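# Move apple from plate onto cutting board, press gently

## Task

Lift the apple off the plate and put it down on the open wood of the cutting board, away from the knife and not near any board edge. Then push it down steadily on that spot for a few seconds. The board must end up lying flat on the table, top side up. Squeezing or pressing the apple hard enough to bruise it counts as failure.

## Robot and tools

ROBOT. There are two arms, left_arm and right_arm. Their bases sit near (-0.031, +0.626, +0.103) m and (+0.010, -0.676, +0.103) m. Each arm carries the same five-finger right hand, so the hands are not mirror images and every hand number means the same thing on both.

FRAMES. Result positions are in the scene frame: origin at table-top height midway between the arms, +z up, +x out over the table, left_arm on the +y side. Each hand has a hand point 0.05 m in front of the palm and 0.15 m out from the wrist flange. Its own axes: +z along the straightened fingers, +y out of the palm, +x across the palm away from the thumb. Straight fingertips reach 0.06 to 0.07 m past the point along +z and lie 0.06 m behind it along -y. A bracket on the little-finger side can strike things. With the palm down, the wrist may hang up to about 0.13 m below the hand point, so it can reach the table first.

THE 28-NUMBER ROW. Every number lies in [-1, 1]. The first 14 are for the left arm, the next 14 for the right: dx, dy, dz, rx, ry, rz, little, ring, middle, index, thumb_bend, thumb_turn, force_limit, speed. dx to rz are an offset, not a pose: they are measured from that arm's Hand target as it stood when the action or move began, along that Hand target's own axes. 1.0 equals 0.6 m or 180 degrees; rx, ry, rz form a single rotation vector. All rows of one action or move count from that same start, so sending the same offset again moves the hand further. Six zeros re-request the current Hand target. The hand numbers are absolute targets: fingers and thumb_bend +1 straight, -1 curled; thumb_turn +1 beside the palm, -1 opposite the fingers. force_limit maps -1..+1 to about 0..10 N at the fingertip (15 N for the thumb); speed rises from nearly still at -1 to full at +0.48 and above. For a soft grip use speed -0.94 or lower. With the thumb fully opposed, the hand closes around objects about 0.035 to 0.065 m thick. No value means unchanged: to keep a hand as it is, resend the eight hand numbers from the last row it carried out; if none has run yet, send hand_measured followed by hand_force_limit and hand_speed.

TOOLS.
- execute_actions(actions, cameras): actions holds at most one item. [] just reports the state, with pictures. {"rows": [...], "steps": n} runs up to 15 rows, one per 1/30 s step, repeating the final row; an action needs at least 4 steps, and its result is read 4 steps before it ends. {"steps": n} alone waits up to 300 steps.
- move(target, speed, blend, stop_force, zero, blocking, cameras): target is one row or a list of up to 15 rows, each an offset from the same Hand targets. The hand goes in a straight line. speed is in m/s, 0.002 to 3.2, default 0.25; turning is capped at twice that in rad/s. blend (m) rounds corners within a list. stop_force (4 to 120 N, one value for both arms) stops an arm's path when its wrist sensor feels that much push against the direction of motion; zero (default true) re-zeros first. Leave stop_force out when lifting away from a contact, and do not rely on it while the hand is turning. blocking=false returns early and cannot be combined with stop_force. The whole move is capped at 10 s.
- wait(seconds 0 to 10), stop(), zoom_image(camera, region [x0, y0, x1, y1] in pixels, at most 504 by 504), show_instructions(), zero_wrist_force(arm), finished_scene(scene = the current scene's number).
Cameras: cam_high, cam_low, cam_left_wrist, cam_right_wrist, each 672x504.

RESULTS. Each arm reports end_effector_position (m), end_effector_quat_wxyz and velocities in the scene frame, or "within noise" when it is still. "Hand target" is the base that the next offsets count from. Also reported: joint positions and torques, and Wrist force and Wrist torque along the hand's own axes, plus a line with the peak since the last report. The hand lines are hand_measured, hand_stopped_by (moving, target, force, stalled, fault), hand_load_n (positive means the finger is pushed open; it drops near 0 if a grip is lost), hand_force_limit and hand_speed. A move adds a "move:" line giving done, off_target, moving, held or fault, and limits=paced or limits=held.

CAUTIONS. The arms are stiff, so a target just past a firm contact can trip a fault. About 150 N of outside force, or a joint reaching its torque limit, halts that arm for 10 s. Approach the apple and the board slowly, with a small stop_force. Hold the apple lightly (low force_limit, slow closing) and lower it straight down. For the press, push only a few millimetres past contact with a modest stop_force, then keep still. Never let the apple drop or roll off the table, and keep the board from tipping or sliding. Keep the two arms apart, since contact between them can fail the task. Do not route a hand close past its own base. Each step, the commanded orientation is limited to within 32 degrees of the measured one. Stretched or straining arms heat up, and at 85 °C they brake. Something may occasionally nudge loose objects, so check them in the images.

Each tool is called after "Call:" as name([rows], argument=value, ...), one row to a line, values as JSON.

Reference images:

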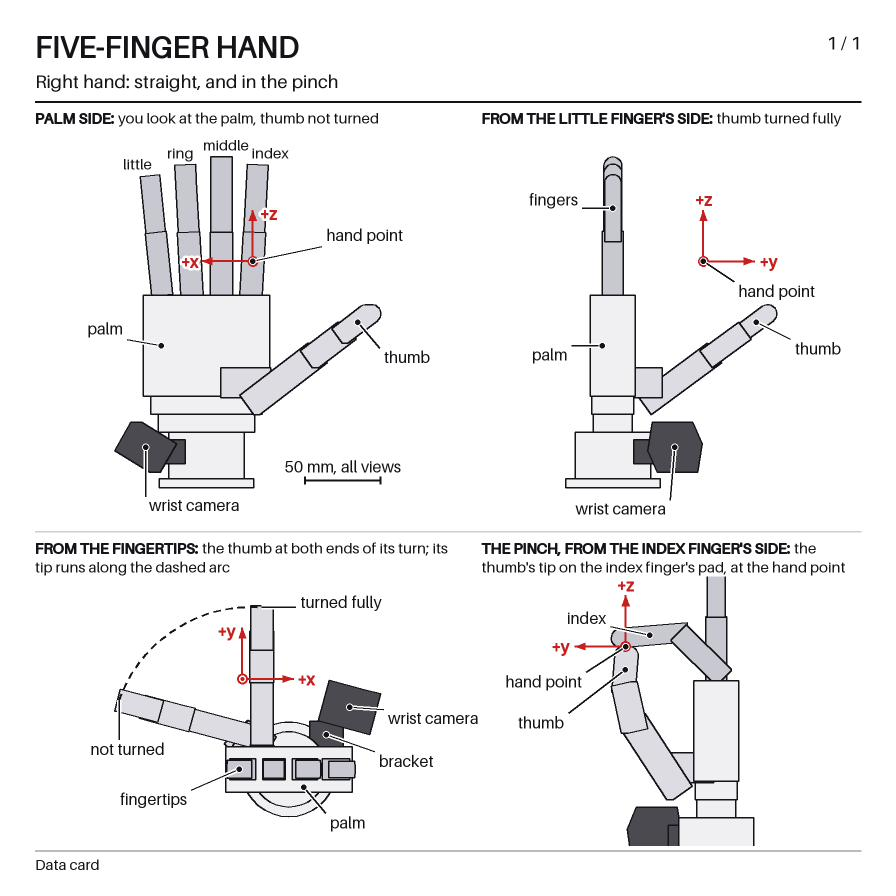

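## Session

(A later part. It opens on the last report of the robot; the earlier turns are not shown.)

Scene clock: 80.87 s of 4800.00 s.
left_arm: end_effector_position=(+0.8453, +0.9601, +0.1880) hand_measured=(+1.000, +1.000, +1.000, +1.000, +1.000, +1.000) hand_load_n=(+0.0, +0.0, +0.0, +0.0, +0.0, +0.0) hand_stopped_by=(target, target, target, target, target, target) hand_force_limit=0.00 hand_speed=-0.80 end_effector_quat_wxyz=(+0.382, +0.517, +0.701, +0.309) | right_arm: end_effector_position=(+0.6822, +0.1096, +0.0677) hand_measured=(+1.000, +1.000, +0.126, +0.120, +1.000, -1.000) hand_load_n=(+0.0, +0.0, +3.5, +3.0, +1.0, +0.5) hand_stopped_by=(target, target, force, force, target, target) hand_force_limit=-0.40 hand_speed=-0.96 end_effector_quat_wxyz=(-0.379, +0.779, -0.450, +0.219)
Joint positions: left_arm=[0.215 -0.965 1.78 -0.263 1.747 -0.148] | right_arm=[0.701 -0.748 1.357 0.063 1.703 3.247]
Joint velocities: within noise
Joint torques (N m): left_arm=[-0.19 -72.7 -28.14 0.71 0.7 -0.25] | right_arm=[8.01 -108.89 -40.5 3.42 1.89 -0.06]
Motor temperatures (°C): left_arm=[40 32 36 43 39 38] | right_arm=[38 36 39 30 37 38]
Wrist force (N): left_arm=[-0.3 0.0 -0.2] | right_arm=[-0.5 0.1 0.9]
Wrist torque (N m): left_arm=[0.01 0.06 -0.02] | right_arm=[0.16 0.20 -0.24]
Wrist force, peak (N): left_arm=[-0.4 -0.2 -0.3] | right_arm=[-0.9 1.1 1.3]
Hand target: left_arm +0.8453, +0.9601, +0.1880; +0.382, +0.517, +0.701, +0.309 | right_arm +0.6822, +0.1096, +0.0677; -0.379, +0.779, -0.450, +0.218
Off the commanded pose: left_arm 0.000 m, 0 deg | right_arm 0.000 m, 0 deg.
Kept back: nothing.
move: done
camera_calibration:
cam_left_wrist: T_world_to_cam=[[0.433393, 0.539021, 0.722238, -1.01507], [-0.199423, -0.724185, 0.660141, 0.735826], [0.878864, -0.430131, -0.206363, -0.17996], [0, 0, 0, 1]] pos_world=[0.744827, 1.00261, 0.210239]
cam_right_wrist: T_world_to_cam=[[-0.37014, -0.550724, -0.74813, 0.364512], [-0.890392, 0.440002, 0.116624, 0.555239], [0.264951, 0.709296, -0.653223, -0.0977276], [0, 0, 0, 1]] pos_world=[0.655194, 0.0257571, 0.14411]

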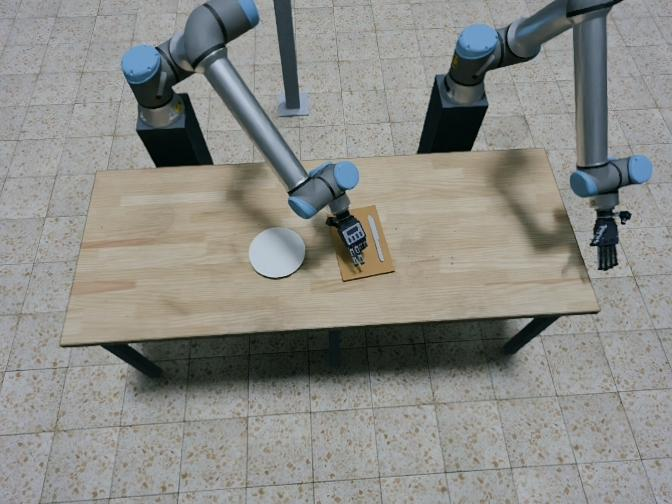

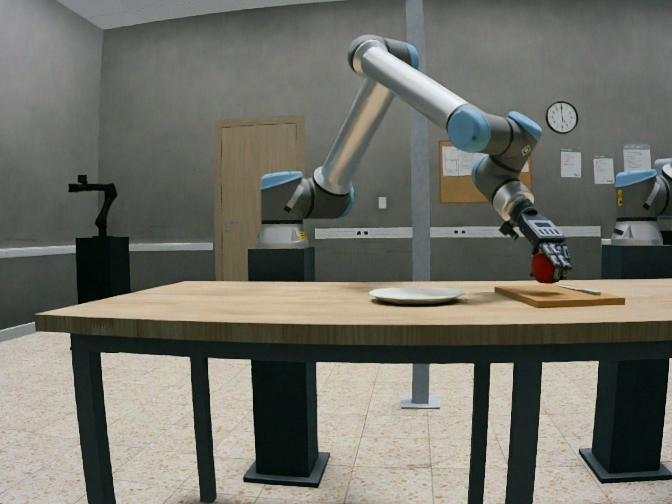

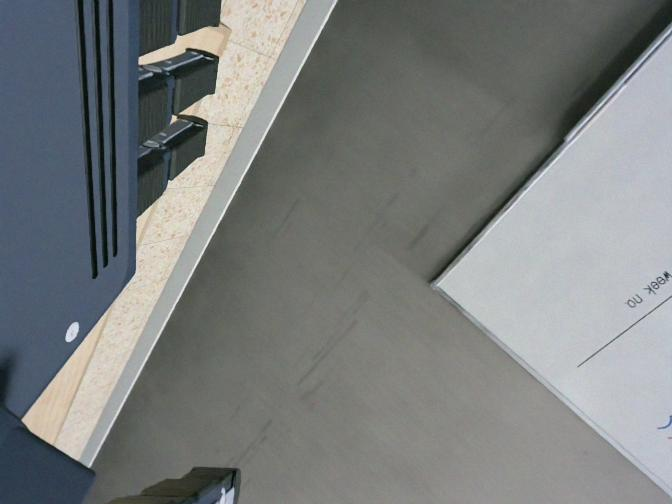

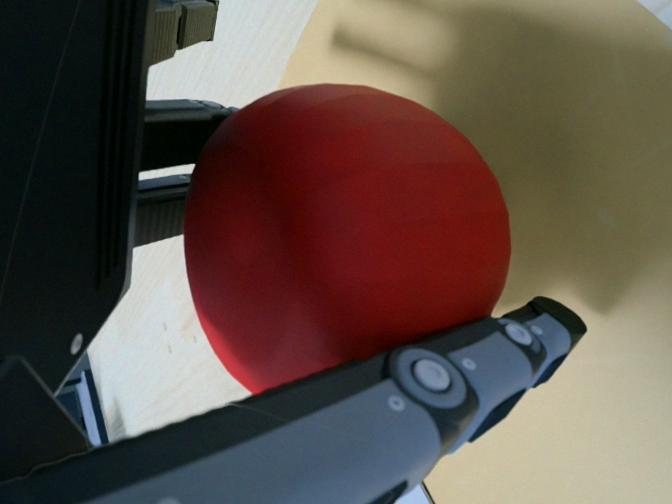

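Call:
move(target=[0,0,0,0,0,0,1,1,1,1,1,1,0,-0.8,0,0.0394,0.0308,0,0,0,1,1,-0.15,-0.15,1,-1,-0.4,-0.96], speed=0.007, stop_force=5)

Call:
zoom_image(camera="cam_low", region=[450, 180, 630, 315])

Call:
zoom_image(camera="cam_high", region=[290, 180, 450, 300])

Scene clock: 85.37 s of 4800.00 s.
left_arm: end_effector_position=(+0.8453, +0.9601, +0.1880) hand_measured=(+1.000, +1.000, +1.000, +1.000, +1.000, +1.000) hand_load_n=(+0.0, +0.0, +0.0, +0.0, +0.0, +0.0) hand_stopped_by=(target, target, target, target, target, target) hand_force_limit=0.00 hand_speed=-0.80 end_effector_quat_wxyz=(+0.382, +0.517, +0.701, +0.309) | right_arm: end_effector_position=(+0.6822, +0.1096, +0.0453) hand_measured=(+1.000, +1.000, +0.126, +0.120, +1.000, -1.000) hand_load_n=(+0.0, +0.0, +2.5, +2.5, +1.0, +0.0) hand_stopped_by=(target, target, force, force, target, target) hand_force_limit=-0.40 hand_speed=-0.96 end_effector_quat_wxyz=(-0.379, +0.779, -0.450, +0.218)
Joint positions: left_arm=[0.215 -0.965 1.78 -0.263 1.747 -0.148] | right_arm=[0.701 -0.727 1.362 0.036 1.703 3.247]
Joint velocities: within noise
Joint torques (N m): left_arm=[2.14 -72.92 -29.16 0.86 0.09 -0.02] | right_arm=[13.59 -99.79 -36.28 3.4 1.63 2.86]
Motor temperatures (°C): left_arm=[40 32 36 43 39 38] | right_arm=[38 36 39 30 37 38]
Wrist force (N): left_arm=[-0.2 0.0 -0.1] | right_arm=[-0.9 -4.1 -4.2]
Wrist torque (N m): left_arm=[0.00 0.04 -0.01] | right_arm=[0.08 0.31 -0.30]
Wrist force, peak (N): left_arm=[-0.5 -0.2 -0.4] | right_arm=[-0.6 -4.8 -6.2]
Hand target: left_arm +0.8453, +0.9601, +0.1880; +0.382, +0.517, +0.701, +0.309 | right_arm +0.6822, +0.1096, +0.0453; -0.379, +0.779, -0.450, +0.219 (not the last commanded pose)
Off the commanded pose: left_arm 0.000 m, 0 deg | right_arm 0.008 m, 0 deg.
Kept back: nothing.
move: contact (right_arm)
camera_calibration:
cam_left_wrist: T_world_to_cam=[[0.433393, 0.539021, 0.722238, -1.01507], [-0.199423, -0.724185, 0.660141, 0.735826], [0.878864, -0.430131, -0.206363, -0.17996], [0, 0, 0, 1]] pos_world=[0.744827, 1.00261, 0.210239]
cam_right_wrist: T_world_to_cam=[[-0.370206, -0.550691, -0.748122, 0.347758], [-0.890364, 0.440043, 0.116679, 0.557737], [0.264952, 0.709296, -0.653222, -0.112334], [0, 0, 0, 1]] pos_world=[0.655094, 0.0257569, 0.12171]

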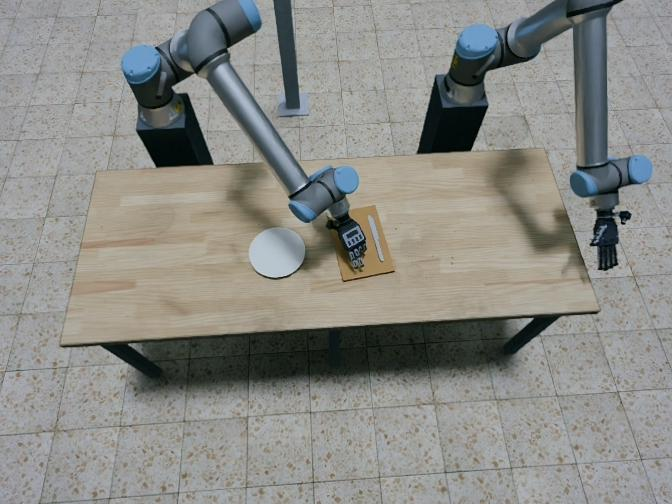

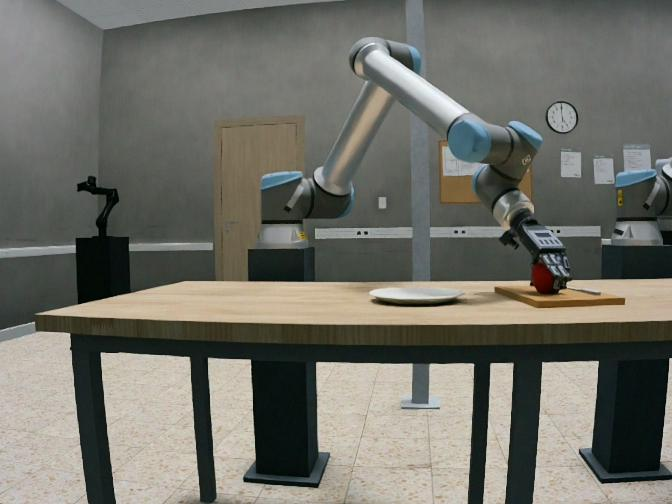

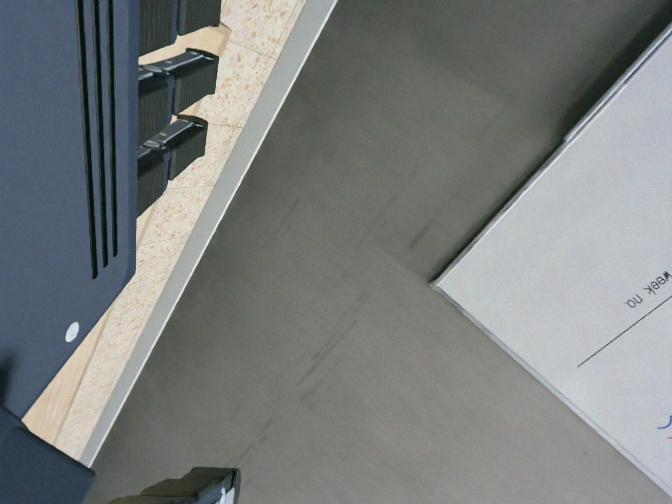

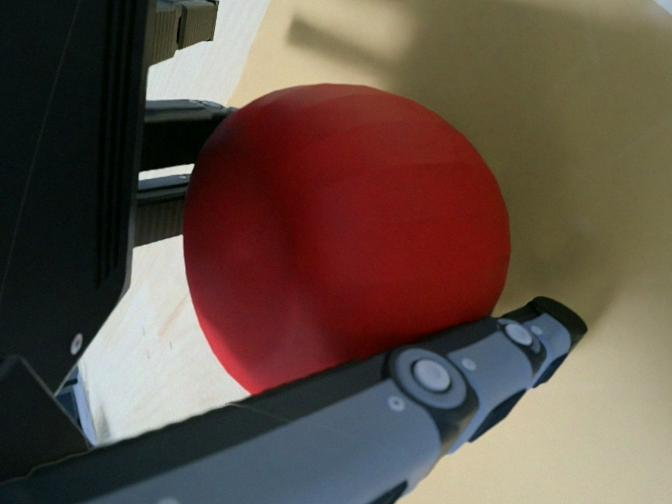

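Scaled by 2.800 from the camera's 672x504 image, which has a finer 960x720 frame.

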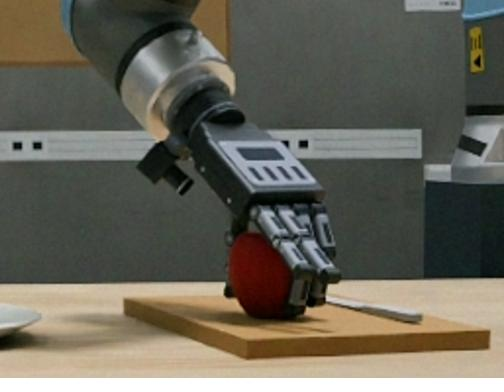

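Scaled by 3.150 from the camera's 672x504 image, which has a finer 960x720 frame.

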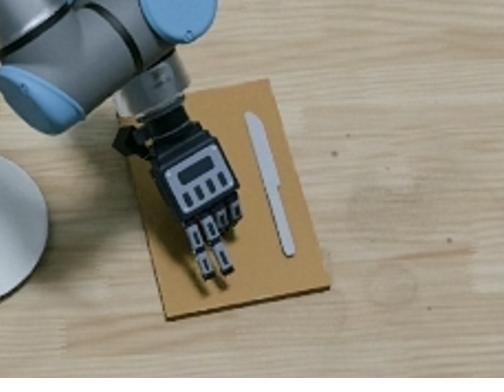

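Call:
move(target=[0,0,0,0,0,0,1,1,1,1,1,1,0,-0.8,0,0.0066,0.0051,0,0,0,1,1,-0.15,-0.15,1,-1,-0.4,-0.96], speed=0.003, stop_force=7, cameras=[])

Call:
wait(seconds=5, cameras=[])

Scene clock: 87.87 s of 4800.00 s.
left_arm: end_effector_position=(+0.8453, +0.9601, +0.1880) hand_measured=(+1.000, +1.000, +1.000, +1.000, +1.000, +1.000) hand_load_n=(+0.0, +0.0, +0.0, +0.0, +0.0, +0.0) hand_stopped_by=(target, target, target, target, target, target) hand_force_limit=0.00 hand_speed=-0.80 end_effector_quat_wxyz=(+0.382, +0.517, +0.701, +0.309) | right_arm: end_effector_position=(+0.6822, +0.1096, +0.0403) hand_measured=(+1.000, +1.000, +0.126, +0.118, +1.000, -1.000) hand_load_n=(+0.0, +0.0, -1.5, +0.0, +0.0, +0.0) hand_stopped_by=(target, target, force, force, target, target) hand_force_limit=-0.40 hand_speed=-0.96 end_effector_quat_wxyz=(-0.379, +0.779, -0.450, +0.219)
Joint positions: left_arm=[0.215 -0.965 1.78 -0.263 1.747 -0.148] | right_arm=[0.701 -0.722 1.363 0.03 1.703 3.247]
Joint velocities: within noise
Joint torques (N m): left_arm=[-0.04 -73 -28.26 1.04 0.39 0.11] | right_arm=[13.14 -77.83 -22.05 1.94 1.4 3.02]
Motor temperatures (°C): left_arm=[40 32 36 43 39 38] | right_arm=[38 36 39 30 37 38]
Wrist force (N): left_arm=[-0.2 0.0 0.0] | right_arm=[-0.5 -5.5 -6.0]
Wrist torque (N m): left_arm=[0.00 0.04 -0.01] | right_arm=[0.27 0.41 -0.37]
Wrist force, peak (N): left_arm=[-0.4 -0.3 0.3] | right_arm=[-1.2 -6.2 -7.7]
Hand target: left_arm +0.8453, +0.9601, +0.1880; +0.382, +0.517, +0.701, +0.309 | right_arm +0.6821, +0.1096, +0.0403; -0.379, +0.779, -0.450, +0.219
Off the commanded pose: left_arm 0.000 m, 0 deg | right_arm 0.000 m, 0 deg.
Kept back: nothing.
move: done
No camera images: "cameras" was empty.

Scene clock: 92.87 s of 4800.00 s.
left_arm: end_effector_position=(+0.8453, +0.9601, +0.1880) hand_measured=(+1.000, +1.000, +1.000, +1.000, +1.000, +1.000) hand_load_n=(+0.0, +0.0, +0.0, +0.0, +0.0, +0.0) hand_stopped_by=(target, target, target, target, target, target) hand_force_limit=0.00 hand_speed=-0.80 end_effector_quat_wxyz=(+0.382, +0.517, +0.701, +0.309) | right_arm: end_effector_position=(+0.6821, +0.1096, +0.0403) hand_measured=(+1.000, +1.000, +0.126, +0.118, +1.000, -1.000) hand_load_n=(+0.0, +0.0, -1.5, +0.0, +0.0, +0.0) hand_stopped_by=(target, target, force, force, target, target) hand_force_limit=-0.40 hand_speed=-0.96 end_effector_quat_wxyz=(-0.379, +0.779, -0.450, +0.219)
Joint positions: left_arm=[0.215 -0.965 1.78 -0.263 1.747 -0.148] | right_arm=[0.701 -0.722 1.363 0.03 1.703 3.247]
Joint velocities: within noise
Joint torques (N m): left_arm=[1.89 -72.82 -28.44 0.67 0.6 -0.19] | right_arm=[14.93 -75.4 -22.06 3.05 1.67 2.59]
Motor temperatures (°C): left_arm=[40 32 36 43 39 38] | right_arm=[38 36 39 30 37 38]
Wrist force (N): left_arm=[-0.2 -0.1 0.0] | right_arm=[-0.1 -5.5 -6.3]
Wrist torque (N m): left_arm=[-0.01 0.04 -0.01] | right_arm=[0.31 0.35 -0.34]
Wrist force, peak (N): left_arm=[-0.4 -0.4 -0.1] | right_arm=[-0.3 -6.0 -6.6]
Hand target: left_arm +0.8453, +0.9601, +0.1880; +0.382, +0.517, +0.701, +0.309 | right_arm +0.6821, +0.1096, +0.0403; -0.379, +0.779, -0.450, +0.219
Off the commanded pose: left_arm 0.000 m, 0 deg | right_arm 0.000 m, 0 deg.
Steps of this call (1-150: nothing new was sent). Readings (end_effector_position of left_arm | right_arm; what the end effector reports):
1: (+0.8453, +0.9601, +0.1880) | (+0.6822, +0.1096, +0.0403) | left_arm hand_measured=(+1.000, +1.000, +1.000, +1.000, +1.000, +1.000) hand_load_n=(+0.0, +0.0, +0.0, +0.0, +0.0, +0.0) hand_stopped_by=(target, target, target, target, target, target) hand_force_limit=0.00 hand_speed=-0.80 | right_arm hand_measured=(+1.000, +1.000, +0.126, +0.118, +1.000, -1.000) hand_load_n=(+0.0, +0.0, -1.5, +0.0, +0.5, +0.0) hand_stopped_by=(target, target, force, force, target, target) hand_force_limit=-0.40 hand_speed=-0.96
2: (+0.8453, +0.9601, +0.1880) | (+0.6822, +0.1096, +0.0403) | left_arm hand_measured=(+1.000, +1.000, +1.000, +1.000, +1.000, +1.000) hand_load_n=(+0.0, +0.0, +0.0, +0.0, +0.0, +0.0) hand_stopped_by=(target, target, target, target, target, target) hand_force_limit=0.00 hand_speed=-0.80 | right_arm hand_measured=(+1.000, +1.000, +0.126, +0.118, +1.000, -1.000) hand_load_n=(+0.0, +0.0, -1.5, +0.0, +0.0, +0.0) hand_stopped_by=(target, target, force, force, target, target) hand_force_limit=-0.40 hand_speed=-0.96
4: (+0.8453, +0.9601, +0.1880) | (+0.6822, +0.1096, +0.0403) | left_arm hand_measured=(+1.000, +1.000, +1.000, +1.000, +1.000, +1.000) hand_load_n=(+0.0, +0.0, +0.0, -0.5, +0.0, +0.0) hand_stopped_by=(target, target, target, target, target, target) hand_force_limit=0.00 hand_speed=-0.80 | right_arm hand_measured=(+1.000, +1.000, +0.126, +0.118, +1.000, -1.000) hand_load_n=(+0.0, +0.0, -1.5, +0.0, +0.5, +0.0) hand_stopped_by=(target, target, force, force, target, target) hand_force_limit=-0.40 hand_speed=-0.96
8: (+0.8453, +0.9601, +0.1880) | (+0.6822, +0.1096, +0.0403) | left_arm hand_measured=(+1.000, +1.000, +1.000, +1.000, +1.000, +1.000) hand_load_n=(+0.0, +0.0, +0.0, +0.0, +0.0, +0.0) hand_stopped_by=(target, target, target, target, target, target) hand_force_limit=0.00 hand_speed=-0.80 | right_arm hand_measured=(+1.000, +1.000, +0.126, +0.118, +1.000, -1.000) hand_load_n=(+0.0, +0.0, -1.5, +0.0, +0.0, +0.0) hand_stopped_by=(target, target, force, force, target, target) hand_force_limit=-0.40 hand_speed=-0.96
150: the state above
No camera images: "cameras" was empty.

Call:
wait(seconds=0.1)

Call:
zoom_image(camera="cam_low", region=[500, 220, 600, 310])

Scene clock: 93.07 s of 4800.00 s.
left_arm: end_effector_position=(+0.8453, +0.9601, +0.1880) hand_measured=(+1.000, +1.000, +1.000, +1.000, +1.000, +1.000) hand_load_n=(+0.0, +0.0, +0.0, +0.0, +0.0, +0.0) hand_stopped_by=(target, target, target, target, target, target) hand_force_limit=0.00 hand_speed=-0.80 end_effector_quat_wxyz=(+0.382, +0.517, +0.701, +0.309) | right_arm: end_effector_position=(+0.6821, +0.1096, +0.0403) hand_measured=(+1.000, +1.000, +0.126, +0.118, +1.000, -1.000) hand_load_n=(+0.0, +0.0, -1.5, +0.0, +0.0, +0.0) hand_stopped_by=(target, target, force, force, target, target) hand_force_limit=-0.40 hand_speed=-0.96 end_effector_quat_wxyz=(-0.379, +0.779, -0.450, +0.219)
Joint positions: left_arm=[0.215 -0.965 1.78 -0.263 1.747 -0.148] | right_arm=[0.701 -0.722 1.363 0.03 1.703 3.247]
Joint velocities: within noise
Joint torques (N m): left_arm=[3.55 -72.28 -29.32 0.79 0.35 -0.31] | right_arm=[11.88 -75.03 -23.32 2.91 1.58 2.83]
Motor temperatures (°C): left_arm=[40 32 36 43 39 38] | right_arm=[38 36 39 30 37 38]
Wrist force (N): left_arm=[0.0 -0.1 0.2] | right_arm=[-0.4 -5.6 -6.3]
Wrist torque (N m): left_arm=[-0.03 0.00 0.00] | right_arm=[0.29 0.39 -0.37]
Wrist force, peak (N): left_arm=[0.3 -0.1 -0.3] | right_arm=[-0.2 -6.1 -6.5]
Hand target: left_arm +0.8453, +0.9601, +0.1880; +0.382, +0.517, +0.701, +0.309 | right_arm +0.6821, +0.1096, +0.0403; -0.379, +0.779, -0.450, +0.219
Off the commanded pose: left_arm 0.000 m, 0 deg | right_arm 0.000 m, 0 deg.
Steps of this call (1-6: nothing new was sent). Readings (end_effector_position of left_arm | right_arm; what the end effector reports):
1: (+0.8453, +0.9601, +0.1880) | (+0.6821, +0.1096, +0.0403) | left_arm hand_measured=(+1.000, +1.000, +1.000, +1.000, +1.000, +1.000) hand_load_n=(+0.0, +0.0, +0.0, +0.0, -0.5, +0.0) hand_stopped_by=(target, target, target, target, target, target) hand_force_limit=0.00 hand_speed=-0.80 | right_arm hand_measured=(+1.000, +1.000, +0.126, +0.118, +1.000, -1.000) hand_load_n=(+0.0, +0.0, -1.5, +0.0, +0.0, +0.0) hand_stopped_by=(target, target, force, force, target, target) hand_force_limit=-0.40 hand_speed=-0.96
2: (+0.8453, +0.9601, +0.1880) | (+0.6821, +0.1096, +0.0403) | left_arm hand_measured=(+1.000, +1.000, +1.000, +1.000, +1.000, +1.000) hand_load_n=(+0.0, +0.0, +0.0, +0.0, +0.0, +0.0) hand_stopped_by=(target, target, target, target, target, target) hand_force_limit=0.00 hand_speed=-0.80 | right_arm hand_measured=(+1.000, +1.000, +0.126, +0.118, +1.000, -1.000) hand_load_n=(+0.0, -0.5, -1.5, +0.0, +0.5, +0.0) hand_stopped_by=(target, target, force, force, target, target) hand_force_limit=-0.40 hand_speed=-0.96
4: (+0.8453, +0.9601, +0.1880) | (+0.6821, +0.1096, +0.0403) | left_arm hand_measured=(+1.000, +1.000, +1.000, +1.000, +1.000, +1.000) hand_load_n=(+0.0, +0.0, +0.0, +0.0, -0.5, +0.0) hand_stopped_by=(target, target, target, target, target, target) hand_force_limit=0.00 hand_speed=-0.80 | right_arm hand_measured=(+1.000, +1.000, +0.126, +0.118, +1.000, -1.000) hand_load_n=(+0.0, +0.0, -1.0, +0.0, +0.5, +0.0) hand_stopped_by=(target, target, force, force, target, target) hand_force_limit=-0.40 hand_speed=-0.96
6: the state above
camera_calibration:
cam_left_wrist: T_world_to_cam=[[0.433393, 0.539021, 0.722238, -1.01507], [-0.199423, -0.724185, 0.660141, 0.735826], [0.878864, -0.430131, -0.206363, -0.17996], [0, 0, 0, 1]] pos_world=[0.744827, 1.00261, 0.210239]
cam_right_wrist: T_world_to_cam=[[-0.370122, -0.550624, -0.748213, 0.343971], [-0.8904, 0.439973, 0.116674, 0.558346], [0.26495, 0.709392, -0.653119, -0.115613], [0, 0, 0, 1]] pos_world=[0.655094, 0.025757, 0.11671]

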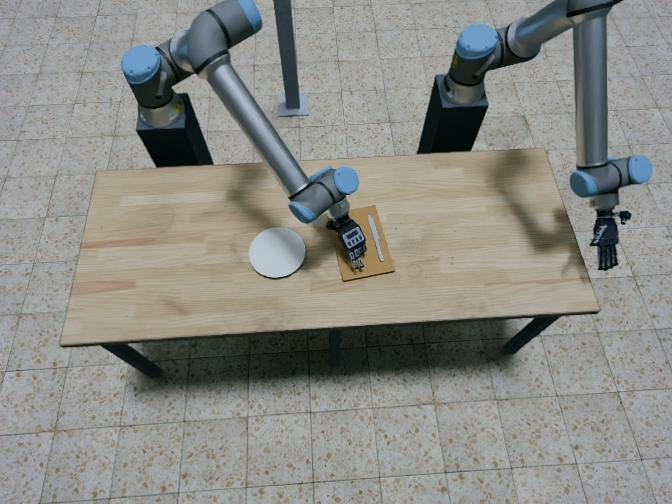

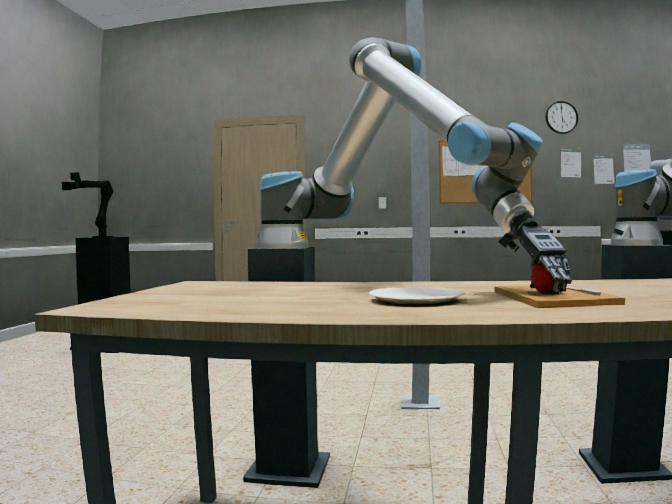

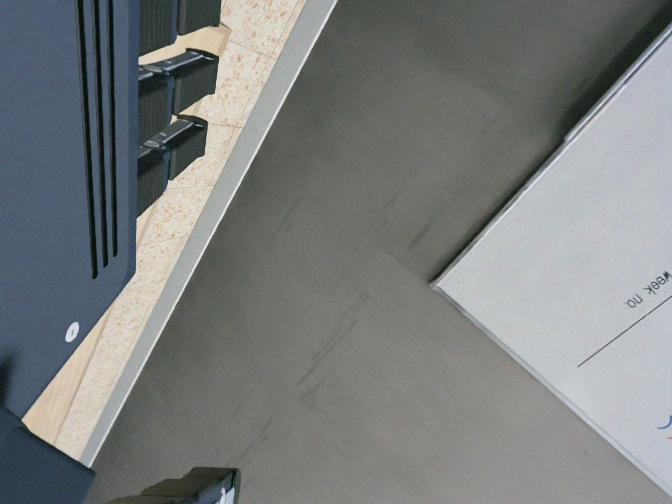

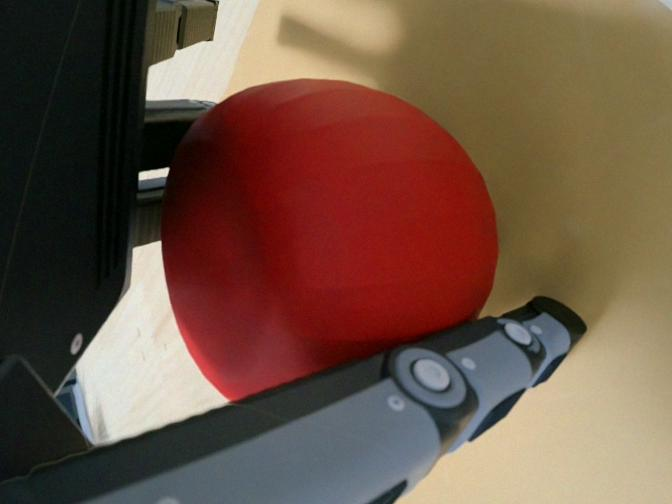

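Scaled by 5.040 from the camera's 672x504 image, which has a finer 960x720 frame.

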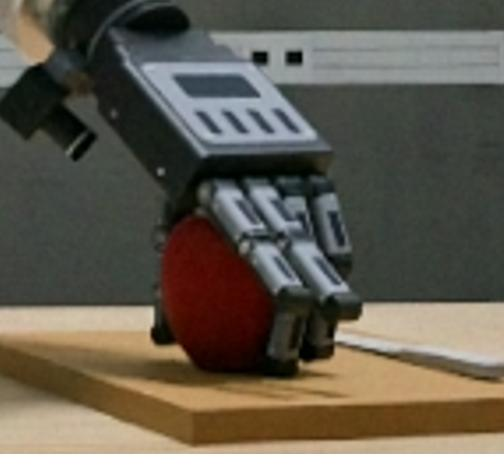

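Call:
move(target=[0,0,0,0,0,0,1,1,1,1,1,1,0,-0.8,0,-0.0066,-0.0051,0,0,0,1,1,-0.15,-0.15,1,-1,-0.4,-0.96], speed=0.005, cameras=[])

Call:
execute_actions([
  {"rows":[[0,0,0,0,0,0,1,1,1,1,1,1,0,-0.8,0,0,0,0,0,0,1,1,1,1,1,-1,-0.4,-0.85]],"steps":4},
])

Call:
wait(seconds=4, cameras=["cam_low","cam_right_wrist"])

Call:
zoom_image(camera="cam_low", region=[450, 180, 630, 315])

Scene clock: 95.23 s of 4800.00 s.
left_arm: end_effector_position=(+0.8453, +0.9601, +0.1880) hand_measured=(+1.000, +1.000, +1.000, +1.000, +1.000, +1.000) hand_load_n=(+0.0, +0.0, +0.0, +0.0, +0.0, +0.0) hand_stopped_by=(target, target, target, target, target, target) hand_force_limit=0.00 hand_speed=-0.80 end_effector_quat_wxyz=(+0.382, +0.517, +0.701, +0.309) | right_arm: end_effector_position=(+0.6822, +0.1096, +0.0454) hand_measured=(+1.000, +1.000, +0.126, +0.118, +1.000, -1.000) hand_load_n=(+0.0, +0.0, +1.0, +0.5, +0.5, +0.0) hand_stopped_by=(target, target, force, force, target, target) hand_force_limit=-0.40 hand_speed=-0.96 end_effector_quat_wxyz=(-0.379, +0.779, -0.450, +0.219)
Joint positions: left_arm=[0.215 -0.965 1.78 -0.263 1.747 -0.148] | right_arm=[0.701 -0.727 1.362 0.036 1.703 3.247]
Joint velocities: within noise
Joint torques (N m): left_arm=[0.81 -71.33 -28.67 0.64 0.4 0.03] | right_arm=[8.17 -99.56 -40.69 2.91 0.89 1.92]
Motor temperatures (°C): left_arm=[40 32 36 43 39 38] | right_arm=[38 36 39 30 37 38]
Wrist force (N): left_arm=[-0.3 0.0 0.0] | right_arm=[-0.6 0.3 0.6]
Wrist torque (N m): left_arm=[0.00 0.05 -0.01] | right_arm=[0.21 0.22 -0.24]
Wrist force, peak (N): left_arm=[-0.6 -0.3 -0.1] | right_arm=[-0.1 -6.3 -6.5]
Hand target: left_arm +0.8453, +0.9601, +0.1880; +0.382, +0.517, +0.701, +0.309 | right_arm +0.6822, +0.1096, +0.0453; -0.379, +0.779, -0.450, +0.219
Off the commanded pose: left_arm 0.000 m, 0 deg | right_arm 0.000 m, 0 deg.
Kept back: nothing.
move: done
No camera images: "cameras" was empty.

Scene clock: 95.27 s of 4800.00 s.
left_arm: end_effector_position=(+0.8453, +0.9601, +0.1880) hand_measured=(+1.000, +1.000, +1.000, +1.000, +1.000, +1.000) hand_load_n=(+0.0, +0.0, +0.0, +0.0, +0.0, +0.0) hand_stopped_by=(target, target, target, target, target, target) hand_force_limit=0.00 hand_speed=-0.80 end_effector_quat_wxyz=(+0.382, +0.517, +0.701, +0.309) | right_arm: end_effector_position=(+0.6822, +0.1096, +0.0454) hand_measured=(+1.000, +1.000, +0.126, +0.118, +1.000, -1.000) hand_load_n=(+0.0, +0.0, +0.5, +0.5, +0.0, +0.0) hand_stopped_by=(target, target, force, force, target, target) hand_force_limit=-0.40 hand_speed=-0.96 end_effector_quat_wxyz=(-0.379, +0.779, -0.450, +0.219)
Joint positions: left_arm=[0.215 -0.965 1.78 -0.263 1.747 -0.148] | right_arm=[0.701 -0.727 1.362 0.036 1.703 3.247]
Joint velocities: within noise
Joint torques (N m): left_arm=[1.63 -72.75 -28.62 0.84 0.42 -0.06] | right_arm=[6.97 -100.49 -38.84 2.25 0.54 2.22]
Motor temperatures (°C): left_arm=[40 32 36 43 39 38] | right_arm=[38 36 39 30 37 38]
Wrist force (N): left_arm=[-0.2 0.0 0.3] | right_arm=[-1.0 0.2 0.8]
Wrist torque (N m): left_arm=[0.00 0.03 -0.01] | right_arm=[0.18 0.28 -0.27]
Wrist force, peak (N): left_arm=[-0.2 0.0 0.3] | right_arm=[-1.0 0.2 0.8]
Hand target: left_arm +0.8453, +0.9601, +0.1880; +0.382, +0.517, +0.701, +0.309 | right_arm +0.6822, +0.1096, +0.0453; -0.379, +0.779, -0.450, +0.219
Kept back: the last 4 steps of this action.
Steps of this call (1: nothing new was sent). Readings (end_effector_position of left_arm | right_arm; what the end effector reports):
1: the state above

Scene clock: 99.40 s of 4800.00 s.
left_arm: end_effector_position=(+0.8453, +0.9601, +0.1880) hand_measured=(+1.000, +1.000, +1.000, +1.000, +1.000, +1.000) hand_load_n=(+0.0, +0.0, +0.0, +0.0, +0.0, +0.0) hand_stopped_by=(target, target, target, target, target, target) hand_force_limit=0.00 hand_speed=-0.80 end_effector_quat_wxyz=(+0.382, +0.517, +0.701, +0.309) | right_arm: end_effector_position=(+0.6822, +0.1096, +0.0453) hand_measured=(+1.000, +1.000, +1.000, +1.000, +1.000, -1.000) hand_load_n=(+0.0, +0.0, +0.0, +0.0, +0.0, +0.0) hand_stopped_by=(target, target, target, target, target, target) hand_force_limit=-0.40 hand_speed=-0.85 end_effector_quat_wxyz=(-0.379, +0.779, -0.450, +0.218)
Joint positions: left_arm=[0.215 -0.965 1.78 -0.263 1.747 -0.148] | right_arm=[0.701 -0.727 1.362 0.036 1.703 3.247]
Joint velocities: within noise
Joint torques (N m): left_arm=[0.92 -71.49 -29.13 1.03 0.52 -0.11] | right_arm=[-12.18 -84.86 -25.12 -0.41 -1 -0.94]
Motor temperatures (°C): left_arm=[40 32 36 43 39 38] | right_arm=[38 36 39 30 37 38]
Wrist force (N): left_arm=[-0.2 0.0 0.0] | right_arm=[-1.1 -1.2 -0.3]
Wrist torque (N m): left_arm=[0.01 0.04 -0.01] | right_arm=[0.17 0.31 -0.28]
Wrist force, peak (N): left_arm=[-0.4 0.4 -0.2] | right_arm=[-1.5 -1.5 -0.6]
Hand target: left_arm +0.8453, +0.9601, +0.1880; +0.382, +0.517, +0.701, +0.309 | right_arm +0.6822, +0.1096, +0.0453; -0.379, +0.779, -0.450, +0.219
Off the commanded pose: left_arm 0.000 m, 0 deg | right_arm 0.000 m, 0 deg.
Steps of this call (1-4: your previous action's last 4; 5-124: nothing new was sent). Readings (end_effector_position of left_arm | right_arm; what the end effector reports):
1: (+0.8453, +0.9601, +0.1880) | (+0.6822, +0.1096, +0.0454) | left_arm hand_measured=(+1.000, +1.000, +1.000, +1.000, +1.000, +1.000) hand_load_n=(+0.0, -0.5, +0.0, +0.0, +0.0, +0.0) hand_stopped_by=(target, target, target, target, target, target) hand_force_limit=0.00 hand_speed=-0.80 | right_arm hand_measured=(+1.000, +1.000, +0.126, +0.118, +1.000, -1.000) hand_load_n=(+0.0, +0.0, +0.5, +0.5, +0.0, +0.0) hand_stopped_by=(target, target, moving, moving, target, target) hand_force_limit=-0.40 hand_speed=-0.85
2: (+0.8453, +0.9601, +0.1880) | (+0.6822, +0.1096, +0.0454) | left_arm hand_measured=(+1.000, +1.000, +1.000, +1.000, +1.000, +1.000) hand_load_n=(+0.0, +0.0, +0.0, +0.0, +0.0, +0.0) hand_stopped_by=(target, target, target, target, target, target) hand_force_limit=0.00 hand_speed=-0.80 | right_arm hand_measured=(+1.000, +1.000, +0.126, +0.118, +1.000, -1.000) hand_load_n=(+0.0, +0.0, +1.0, +0.5, +0.0, +0.5) hand_stopped_by=(target, target, moving, moving, target, target) hand_force_limit=-0.40 hand_speed=-0.85
4: (+0.8453, +0.9601, +0.1880) | (+0.6822, +0.1096, +0.0454) | left_arm hand_measured=(+1.000, +1.000, +1.000, +1.000, +1.000, +1.000) hand_load_n=(+0.0, +0.0, +0.0, +0.0, +0.0, +0.0) hand_stopped_by=(target, target, target, target, target, target) hand_force_limit=0.00 hand_speed=-0.80 | right_arm hand_measured=(+1.000, +1.000, +0.140, +0.132, +1.000, -1.000) hand_load_n=(+0.0, +0.0, +0.5, +0.5, +0.0, +0.0) hand_stopped_by=(target, target, moving, moving, target, target) hand_force_limit=-0.40 hand_speed=-0.85
8: (+0.8453, +0.9601, +0.1880) | (+0.6822, +0.1096, +0.0454) | left_arm hand_measured=(+1.000, +1.000, +1.000, +1.000, +1.000, +1.000) hand_load_n=(+0.0, +0.0, +0.0, +0.0, +0.0, +0.0) hand_stopped_by=(target, target, target, target, target, target) hand_force_limit=0.00 hand_speed=-0.80 | right_arm hand_measured=(+1.000, +1.000, +0.194, +0.188, +1.000, -1.000) hand_load_n=(+0.0, +0.0, +0.0, +0.0, +0.0, +0.0) hand_stopped_by=(target, target, moving, moving, target, target) hand_force_limit=-0.40 hand_speed=-0.85
124: the state above
camera_calibration:
cam_right_wrist: T_world_to_cam=[[-0.370122, -0.550624, -0.748213, 0.347712], [-0.8904, 0.439973, 0.116674, 0.557763], [0.26495, 0.709392, -0.653119, -0.112348], [0, 0, 0, 1]] pos_world=[0.655094, 0.025757, 0.12171]
Images, in order (width x height): cam_low 672x504, cam_right_wrist 672x504.

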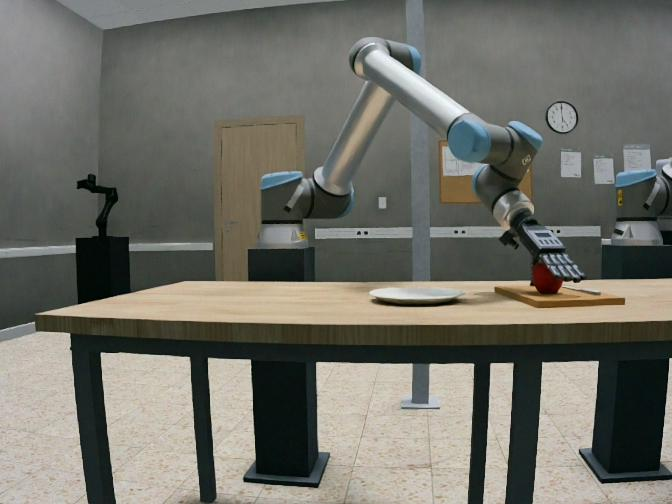

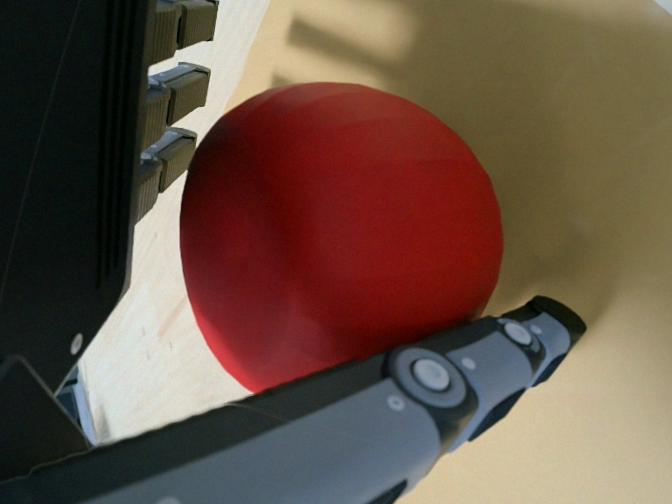

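Scaled by 2.800 from the camera's 672x504 image, which has a finer 960x720 frame.

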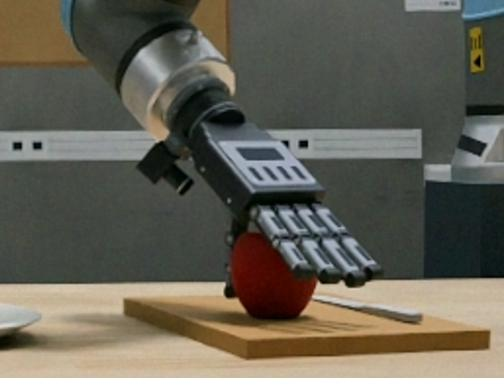

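Call:
move([
  [0,0,0,0,0,0,1,1,1,1,1,1,0,-0.8,0,0,-0.0333,0,0,0,1,1,1,1,1,-1,-0.4,-0.85],
  [0,0,0,0,0,0,1,1,1,1,1,1,0,-0.8,0,-0.092,-0.178,0,0,0,1,1,1,1,1,-1,-0.4,-0.85],
  [0,0,0,0,0,0,1,1,1,1,1,1,0,-0.8,-0.0347,-0.15,-0.0915,0.1278,0,0,1,1,1,1,1,1,-0.4,0],
], speed=[0.03,0.06,0.08])

Call:
zoom_image(camera="cam_low", region=[450, 180, 630, 315])

Call:
zoom_image(camera="cam_high", region=[290, 180, 450, 300])

Scene clock: 106.27 s of 4800.00 s.
left_arm: end_effector_position=(+0.8453, +0.9601, +0.1880) hand_measured=(+1.000, +1.000, +1.000, +1.000, +1.000, +1.000) hand_load_n=(+0.0, +0.0, +0.0, +0.0, +0.0, +0.0) hand_stopped_by=(target, target, target, target, target, target) hand_force_limit=0.00 hand_speed=-0.80 end_effector_quat_wxyz=(+0.382, +0.517, +0.701, +0.309) | right_arm: end_effector_position=(+0.6825, +0.1338, +0.1500) hand_measured=(+1.000, +1.000, +1.000, +1.000, +1.000, +1.000) hand_load_n=(+0.0, +0.0, +0.0, +0.0, +0.0, +0.0) hand_stopped_by=(target, target, target, target, target, target) hand_force_limit=-0.40 hand_speed=0.00 end_effector_quat_wxyz=(-0.527, +0.687, -0.397, +0.304)
Joint positions: left_arm=[0.215 -0.965 1.78 -0.263 1.747 -0.148] | right_arm=[0.739 -0.883 1.573 -0.421 1.77 3.197]
Joint velocities: within noise
Joint torques (N m): left_arm=[1.48 -72.28 -29.65 0.83 0.58 -0.15] | right_arm=[-11.52 -96.44 -38.62 -1.81 -1.16 3.71]
Motor temperatures (°C): left_arm=[40 32 36 43 39 38] | right_arm=[38 36 39 30 37 38]
Wrist force (N): left_arm=[0.0 -0.3 0.0] | right_arm=[-0.8 -1.6 -0.1]
Wrist torque (N m): left_arm=[-0.04 0.01 -0.01] | right_arm=[0.07 0.20 -0.27]
Wrist force, peak (N): left_arm=[-0.6 -0.2 0.1] | right_arm=[-0.8 -1.9 -1.3]
Hand target: left_arm +0.8453, +0.9601, +0.1880; +0.382, +0.517, +0.701, +0.309 | right_arm +0.6825, +0.1337, +0.1500; -0.527, +0.687, -0.397, +0.304
Off the commanded pose: left_arm 0.000 m, 0 deg | right_arm 0.000 m, 0 deg.
Kept back: nothing.
move: done
camera_calibration:
cam_left_wrist: T_world_to_cam=[[0.433393, 0.539021, 0.722238, -1.01507], [-0.199423, -0.724185, 0.660141, 0.735826], [0.878864, -0.430131, -0.206363, -0.17996], [0, 0, 0, 1]] pos_world=[0.744827, 1.00261, 0.210239]
cam_right_wrist: T_world_to_cam=[[-0.0760606, -0.380626, -0.921596, 0.242051], [-0.891822, 0.439344, -0.107849, 0.569905], [0.445947, 0.813696, -0.372867, -0.240646], [0, 0, 0, 1]] pos_world=[0.633979, 0.037559, 0.194808]

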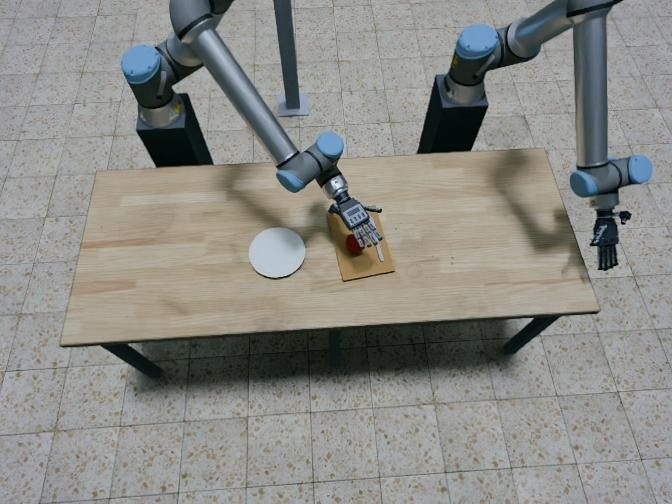

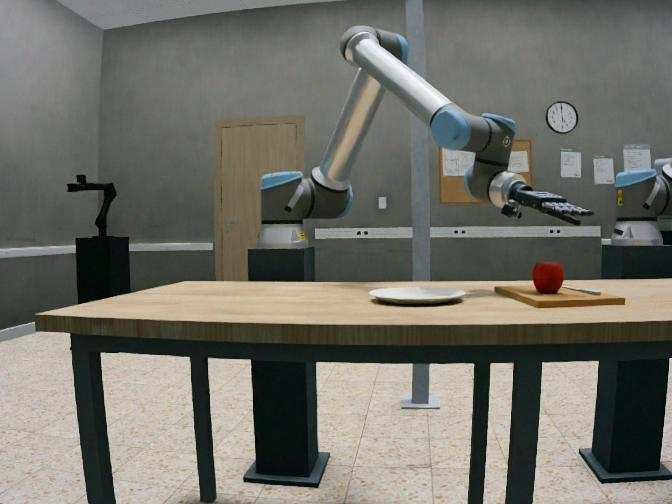

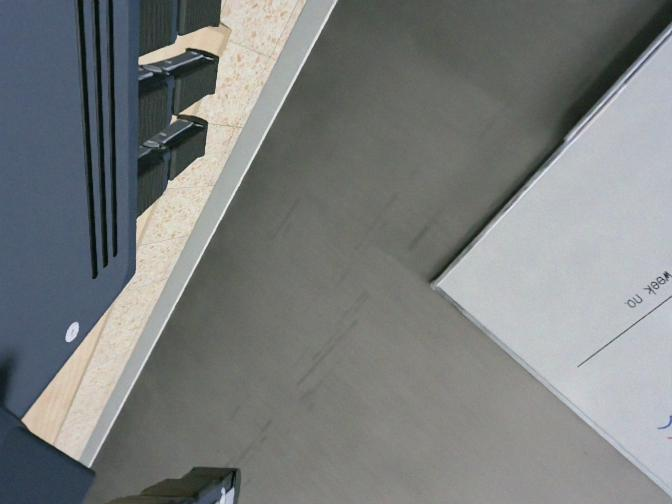

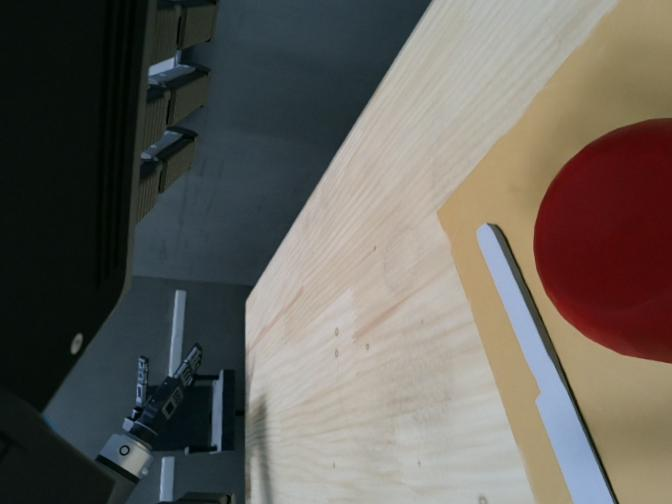

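Scaled by 2.800 from the camera's 672x504 image, which has a finer 960x720 frame.

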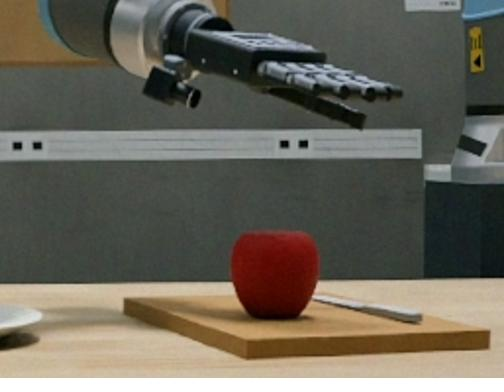

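Scaled by 3.150 from the camera's 672x504 image, which has a finer 960x720 frame.

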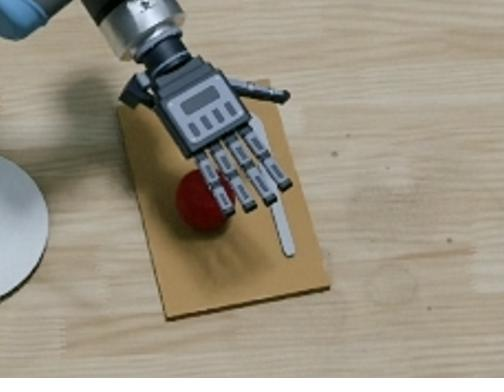

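Call:
move(target=[0,0,0,0,0,0,1,1,1,1,1,1,0,-0.8,0.02,0.1368,0.0367,0,0,0,1,1,1,1,1,1,-0.4,0], speed=0.06, stop_force=8)

Call:
zoom_image(camera="cam_low", region=[450, 180, 630, 315])

Call:
zoom_image(camera="cam_high", region=[290, 180, 450, 300])

Scene clock: 110.63 s of 4800.00 s.
left_arm: end_effector_position=(+0.8453, +0.9601, +0.1880) hand_measured=(+1.000, +1.000, +1.000, +1.000, +1.000, +1.000) hand_load_n=(+0.0, +0.0, +0.0, +0.0, +0.0, +0.5) hand_stopped_by=(target, target, target, target, target, target) hand_force_limit=0.00 hand_speed=-0.80 end_effector_quat_wxyz=(+0.382, +0.517, +0.701, +0.309) | right_arm: end_effector_position=(+0.6883, +0.1234, +0.0650) hand_measured=(+1.000, +1.000, +1.000, +1.000, +1.000, +1.000) hand_load_n=(+0.0, +0.0, +0.0, +0.0, +0.0, -0.5) hand_stopped_by=(target, target, target, target, target, target) hand_force_limit=-0.40 hand_speed=0.00 end_effector_quat_wxyz=(-0.527, +0.687, -0.397, +0.304)
Joint positions: left_arm=[0.215 -0.965 1.78 -0.263 1.747 -0.148] | right_arm=[0.724 -0.795 1.602 -0.539 1.756 3.193]
Joint velocities: within noise
Joint torques (N m): left_arm=[0.72 -73.39 -29.53 0.84 0.38 -0.19] | right_arm=[12.44 -98.45 -35.23 2.14 1.33 -0.55]
Motor temperatures (°C): left_arm=[40 32 36 43 39 38] | right_arm=[38 36 39 30 37 38]
Wrist force (N): left_arm=[-0.1 0.0 -0.1] | right_arm=[-0.9 -1.8 -0.2]
Wrist torque (N m): left_arm=[0.00 0.02 -0.01] | right_arm=[0.05 0.22 -0.29]
Wrist force, peak (N): left_arm=[-0.6 -0.1 0.3] | right_arm=[-1.6 -3.0 -0.2]
Hand target: left_arm +0.8453, +0.9601, +0.1880; +0.382, +0.517, +0.701, +0.309 | right_arm +0.6883, +0.1234, +0.0650; -0.527, +0.687, -0.397, +0.304
Off the commanded pose: left_arm 0.000 m, 0 deg | right_arm 0.000 m, 0 deg.
Kept back: nothing.
move: done
camera_calibration:
cam_left_wrist: T_world_to_cam=[[0.433393, 0.539021, 0.722238, -1.01507], [-0.199423, -0.724185, 0.660141, 0.735826], [0.878864, -0.430131, -0.206363, -0.17996], [0, 0, 0, 1]] pos_world=[0.744827, 1.00261, 0.210239]
cam_right_wrist: T_world_to_cam=[[-0.0760606, -0.380626, -0.921596, 0.160206], [-0.891822, 0.439344, -0.107849, 0.570569], [0.445947, 0.813696, -0.372867, -0.266508], [0, 0, 0, 1]] pos_world=[0.639879, 0.027159, 0.109808]

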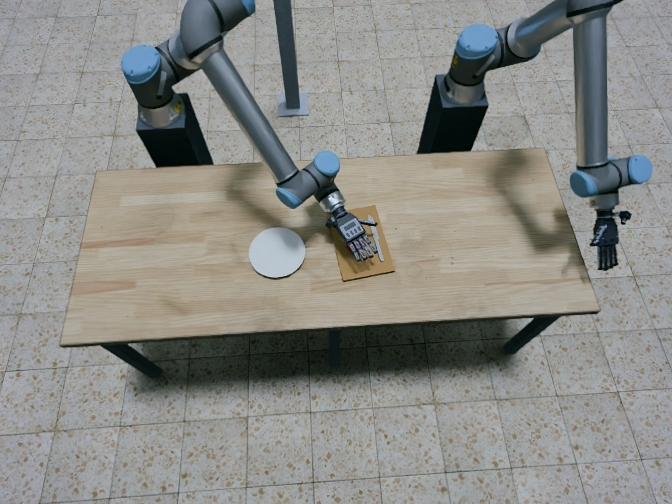

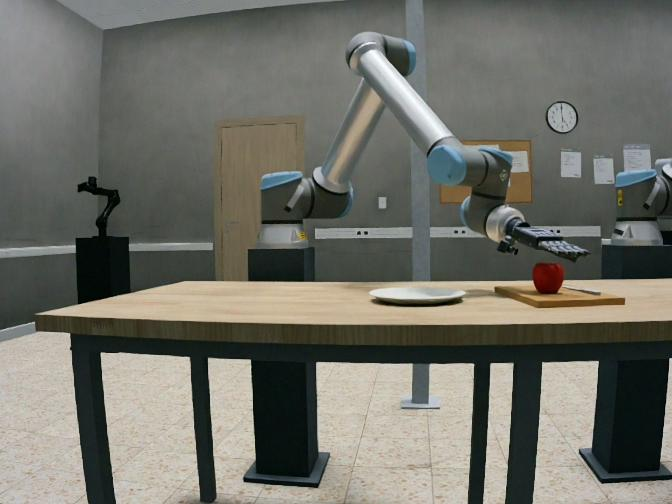

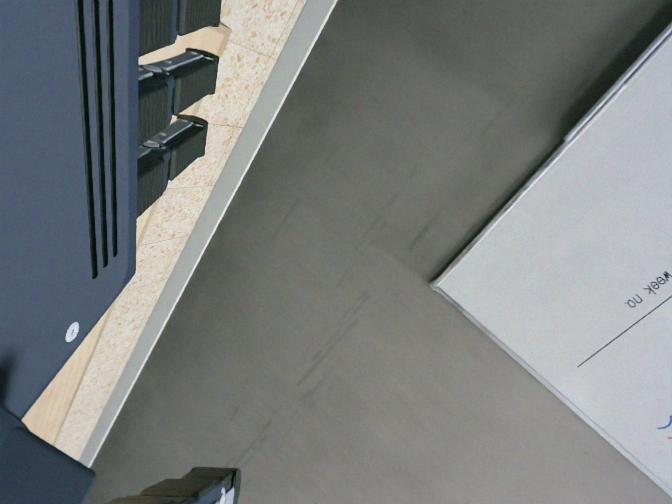

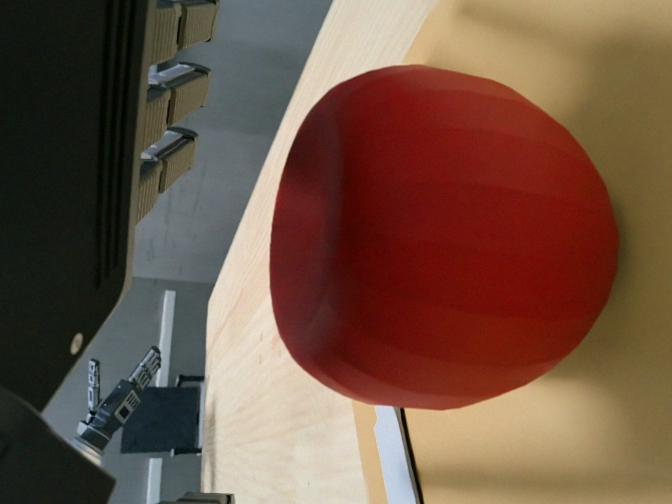

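Scaled by 2.800 from the camera's 672x504 image, which has a finer 960x720 frame.

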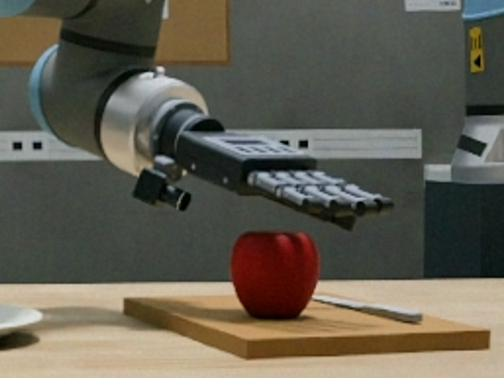

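Scaled by 3.150 from the camera's 672x504 image, which has a finer 960x720 frame.

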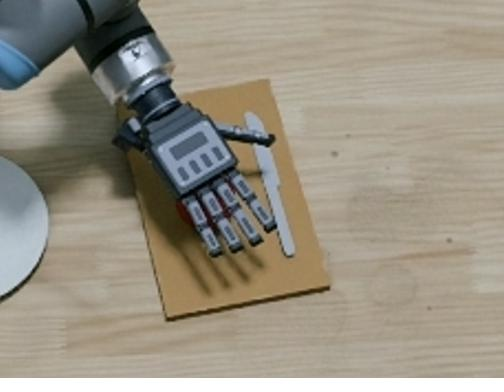

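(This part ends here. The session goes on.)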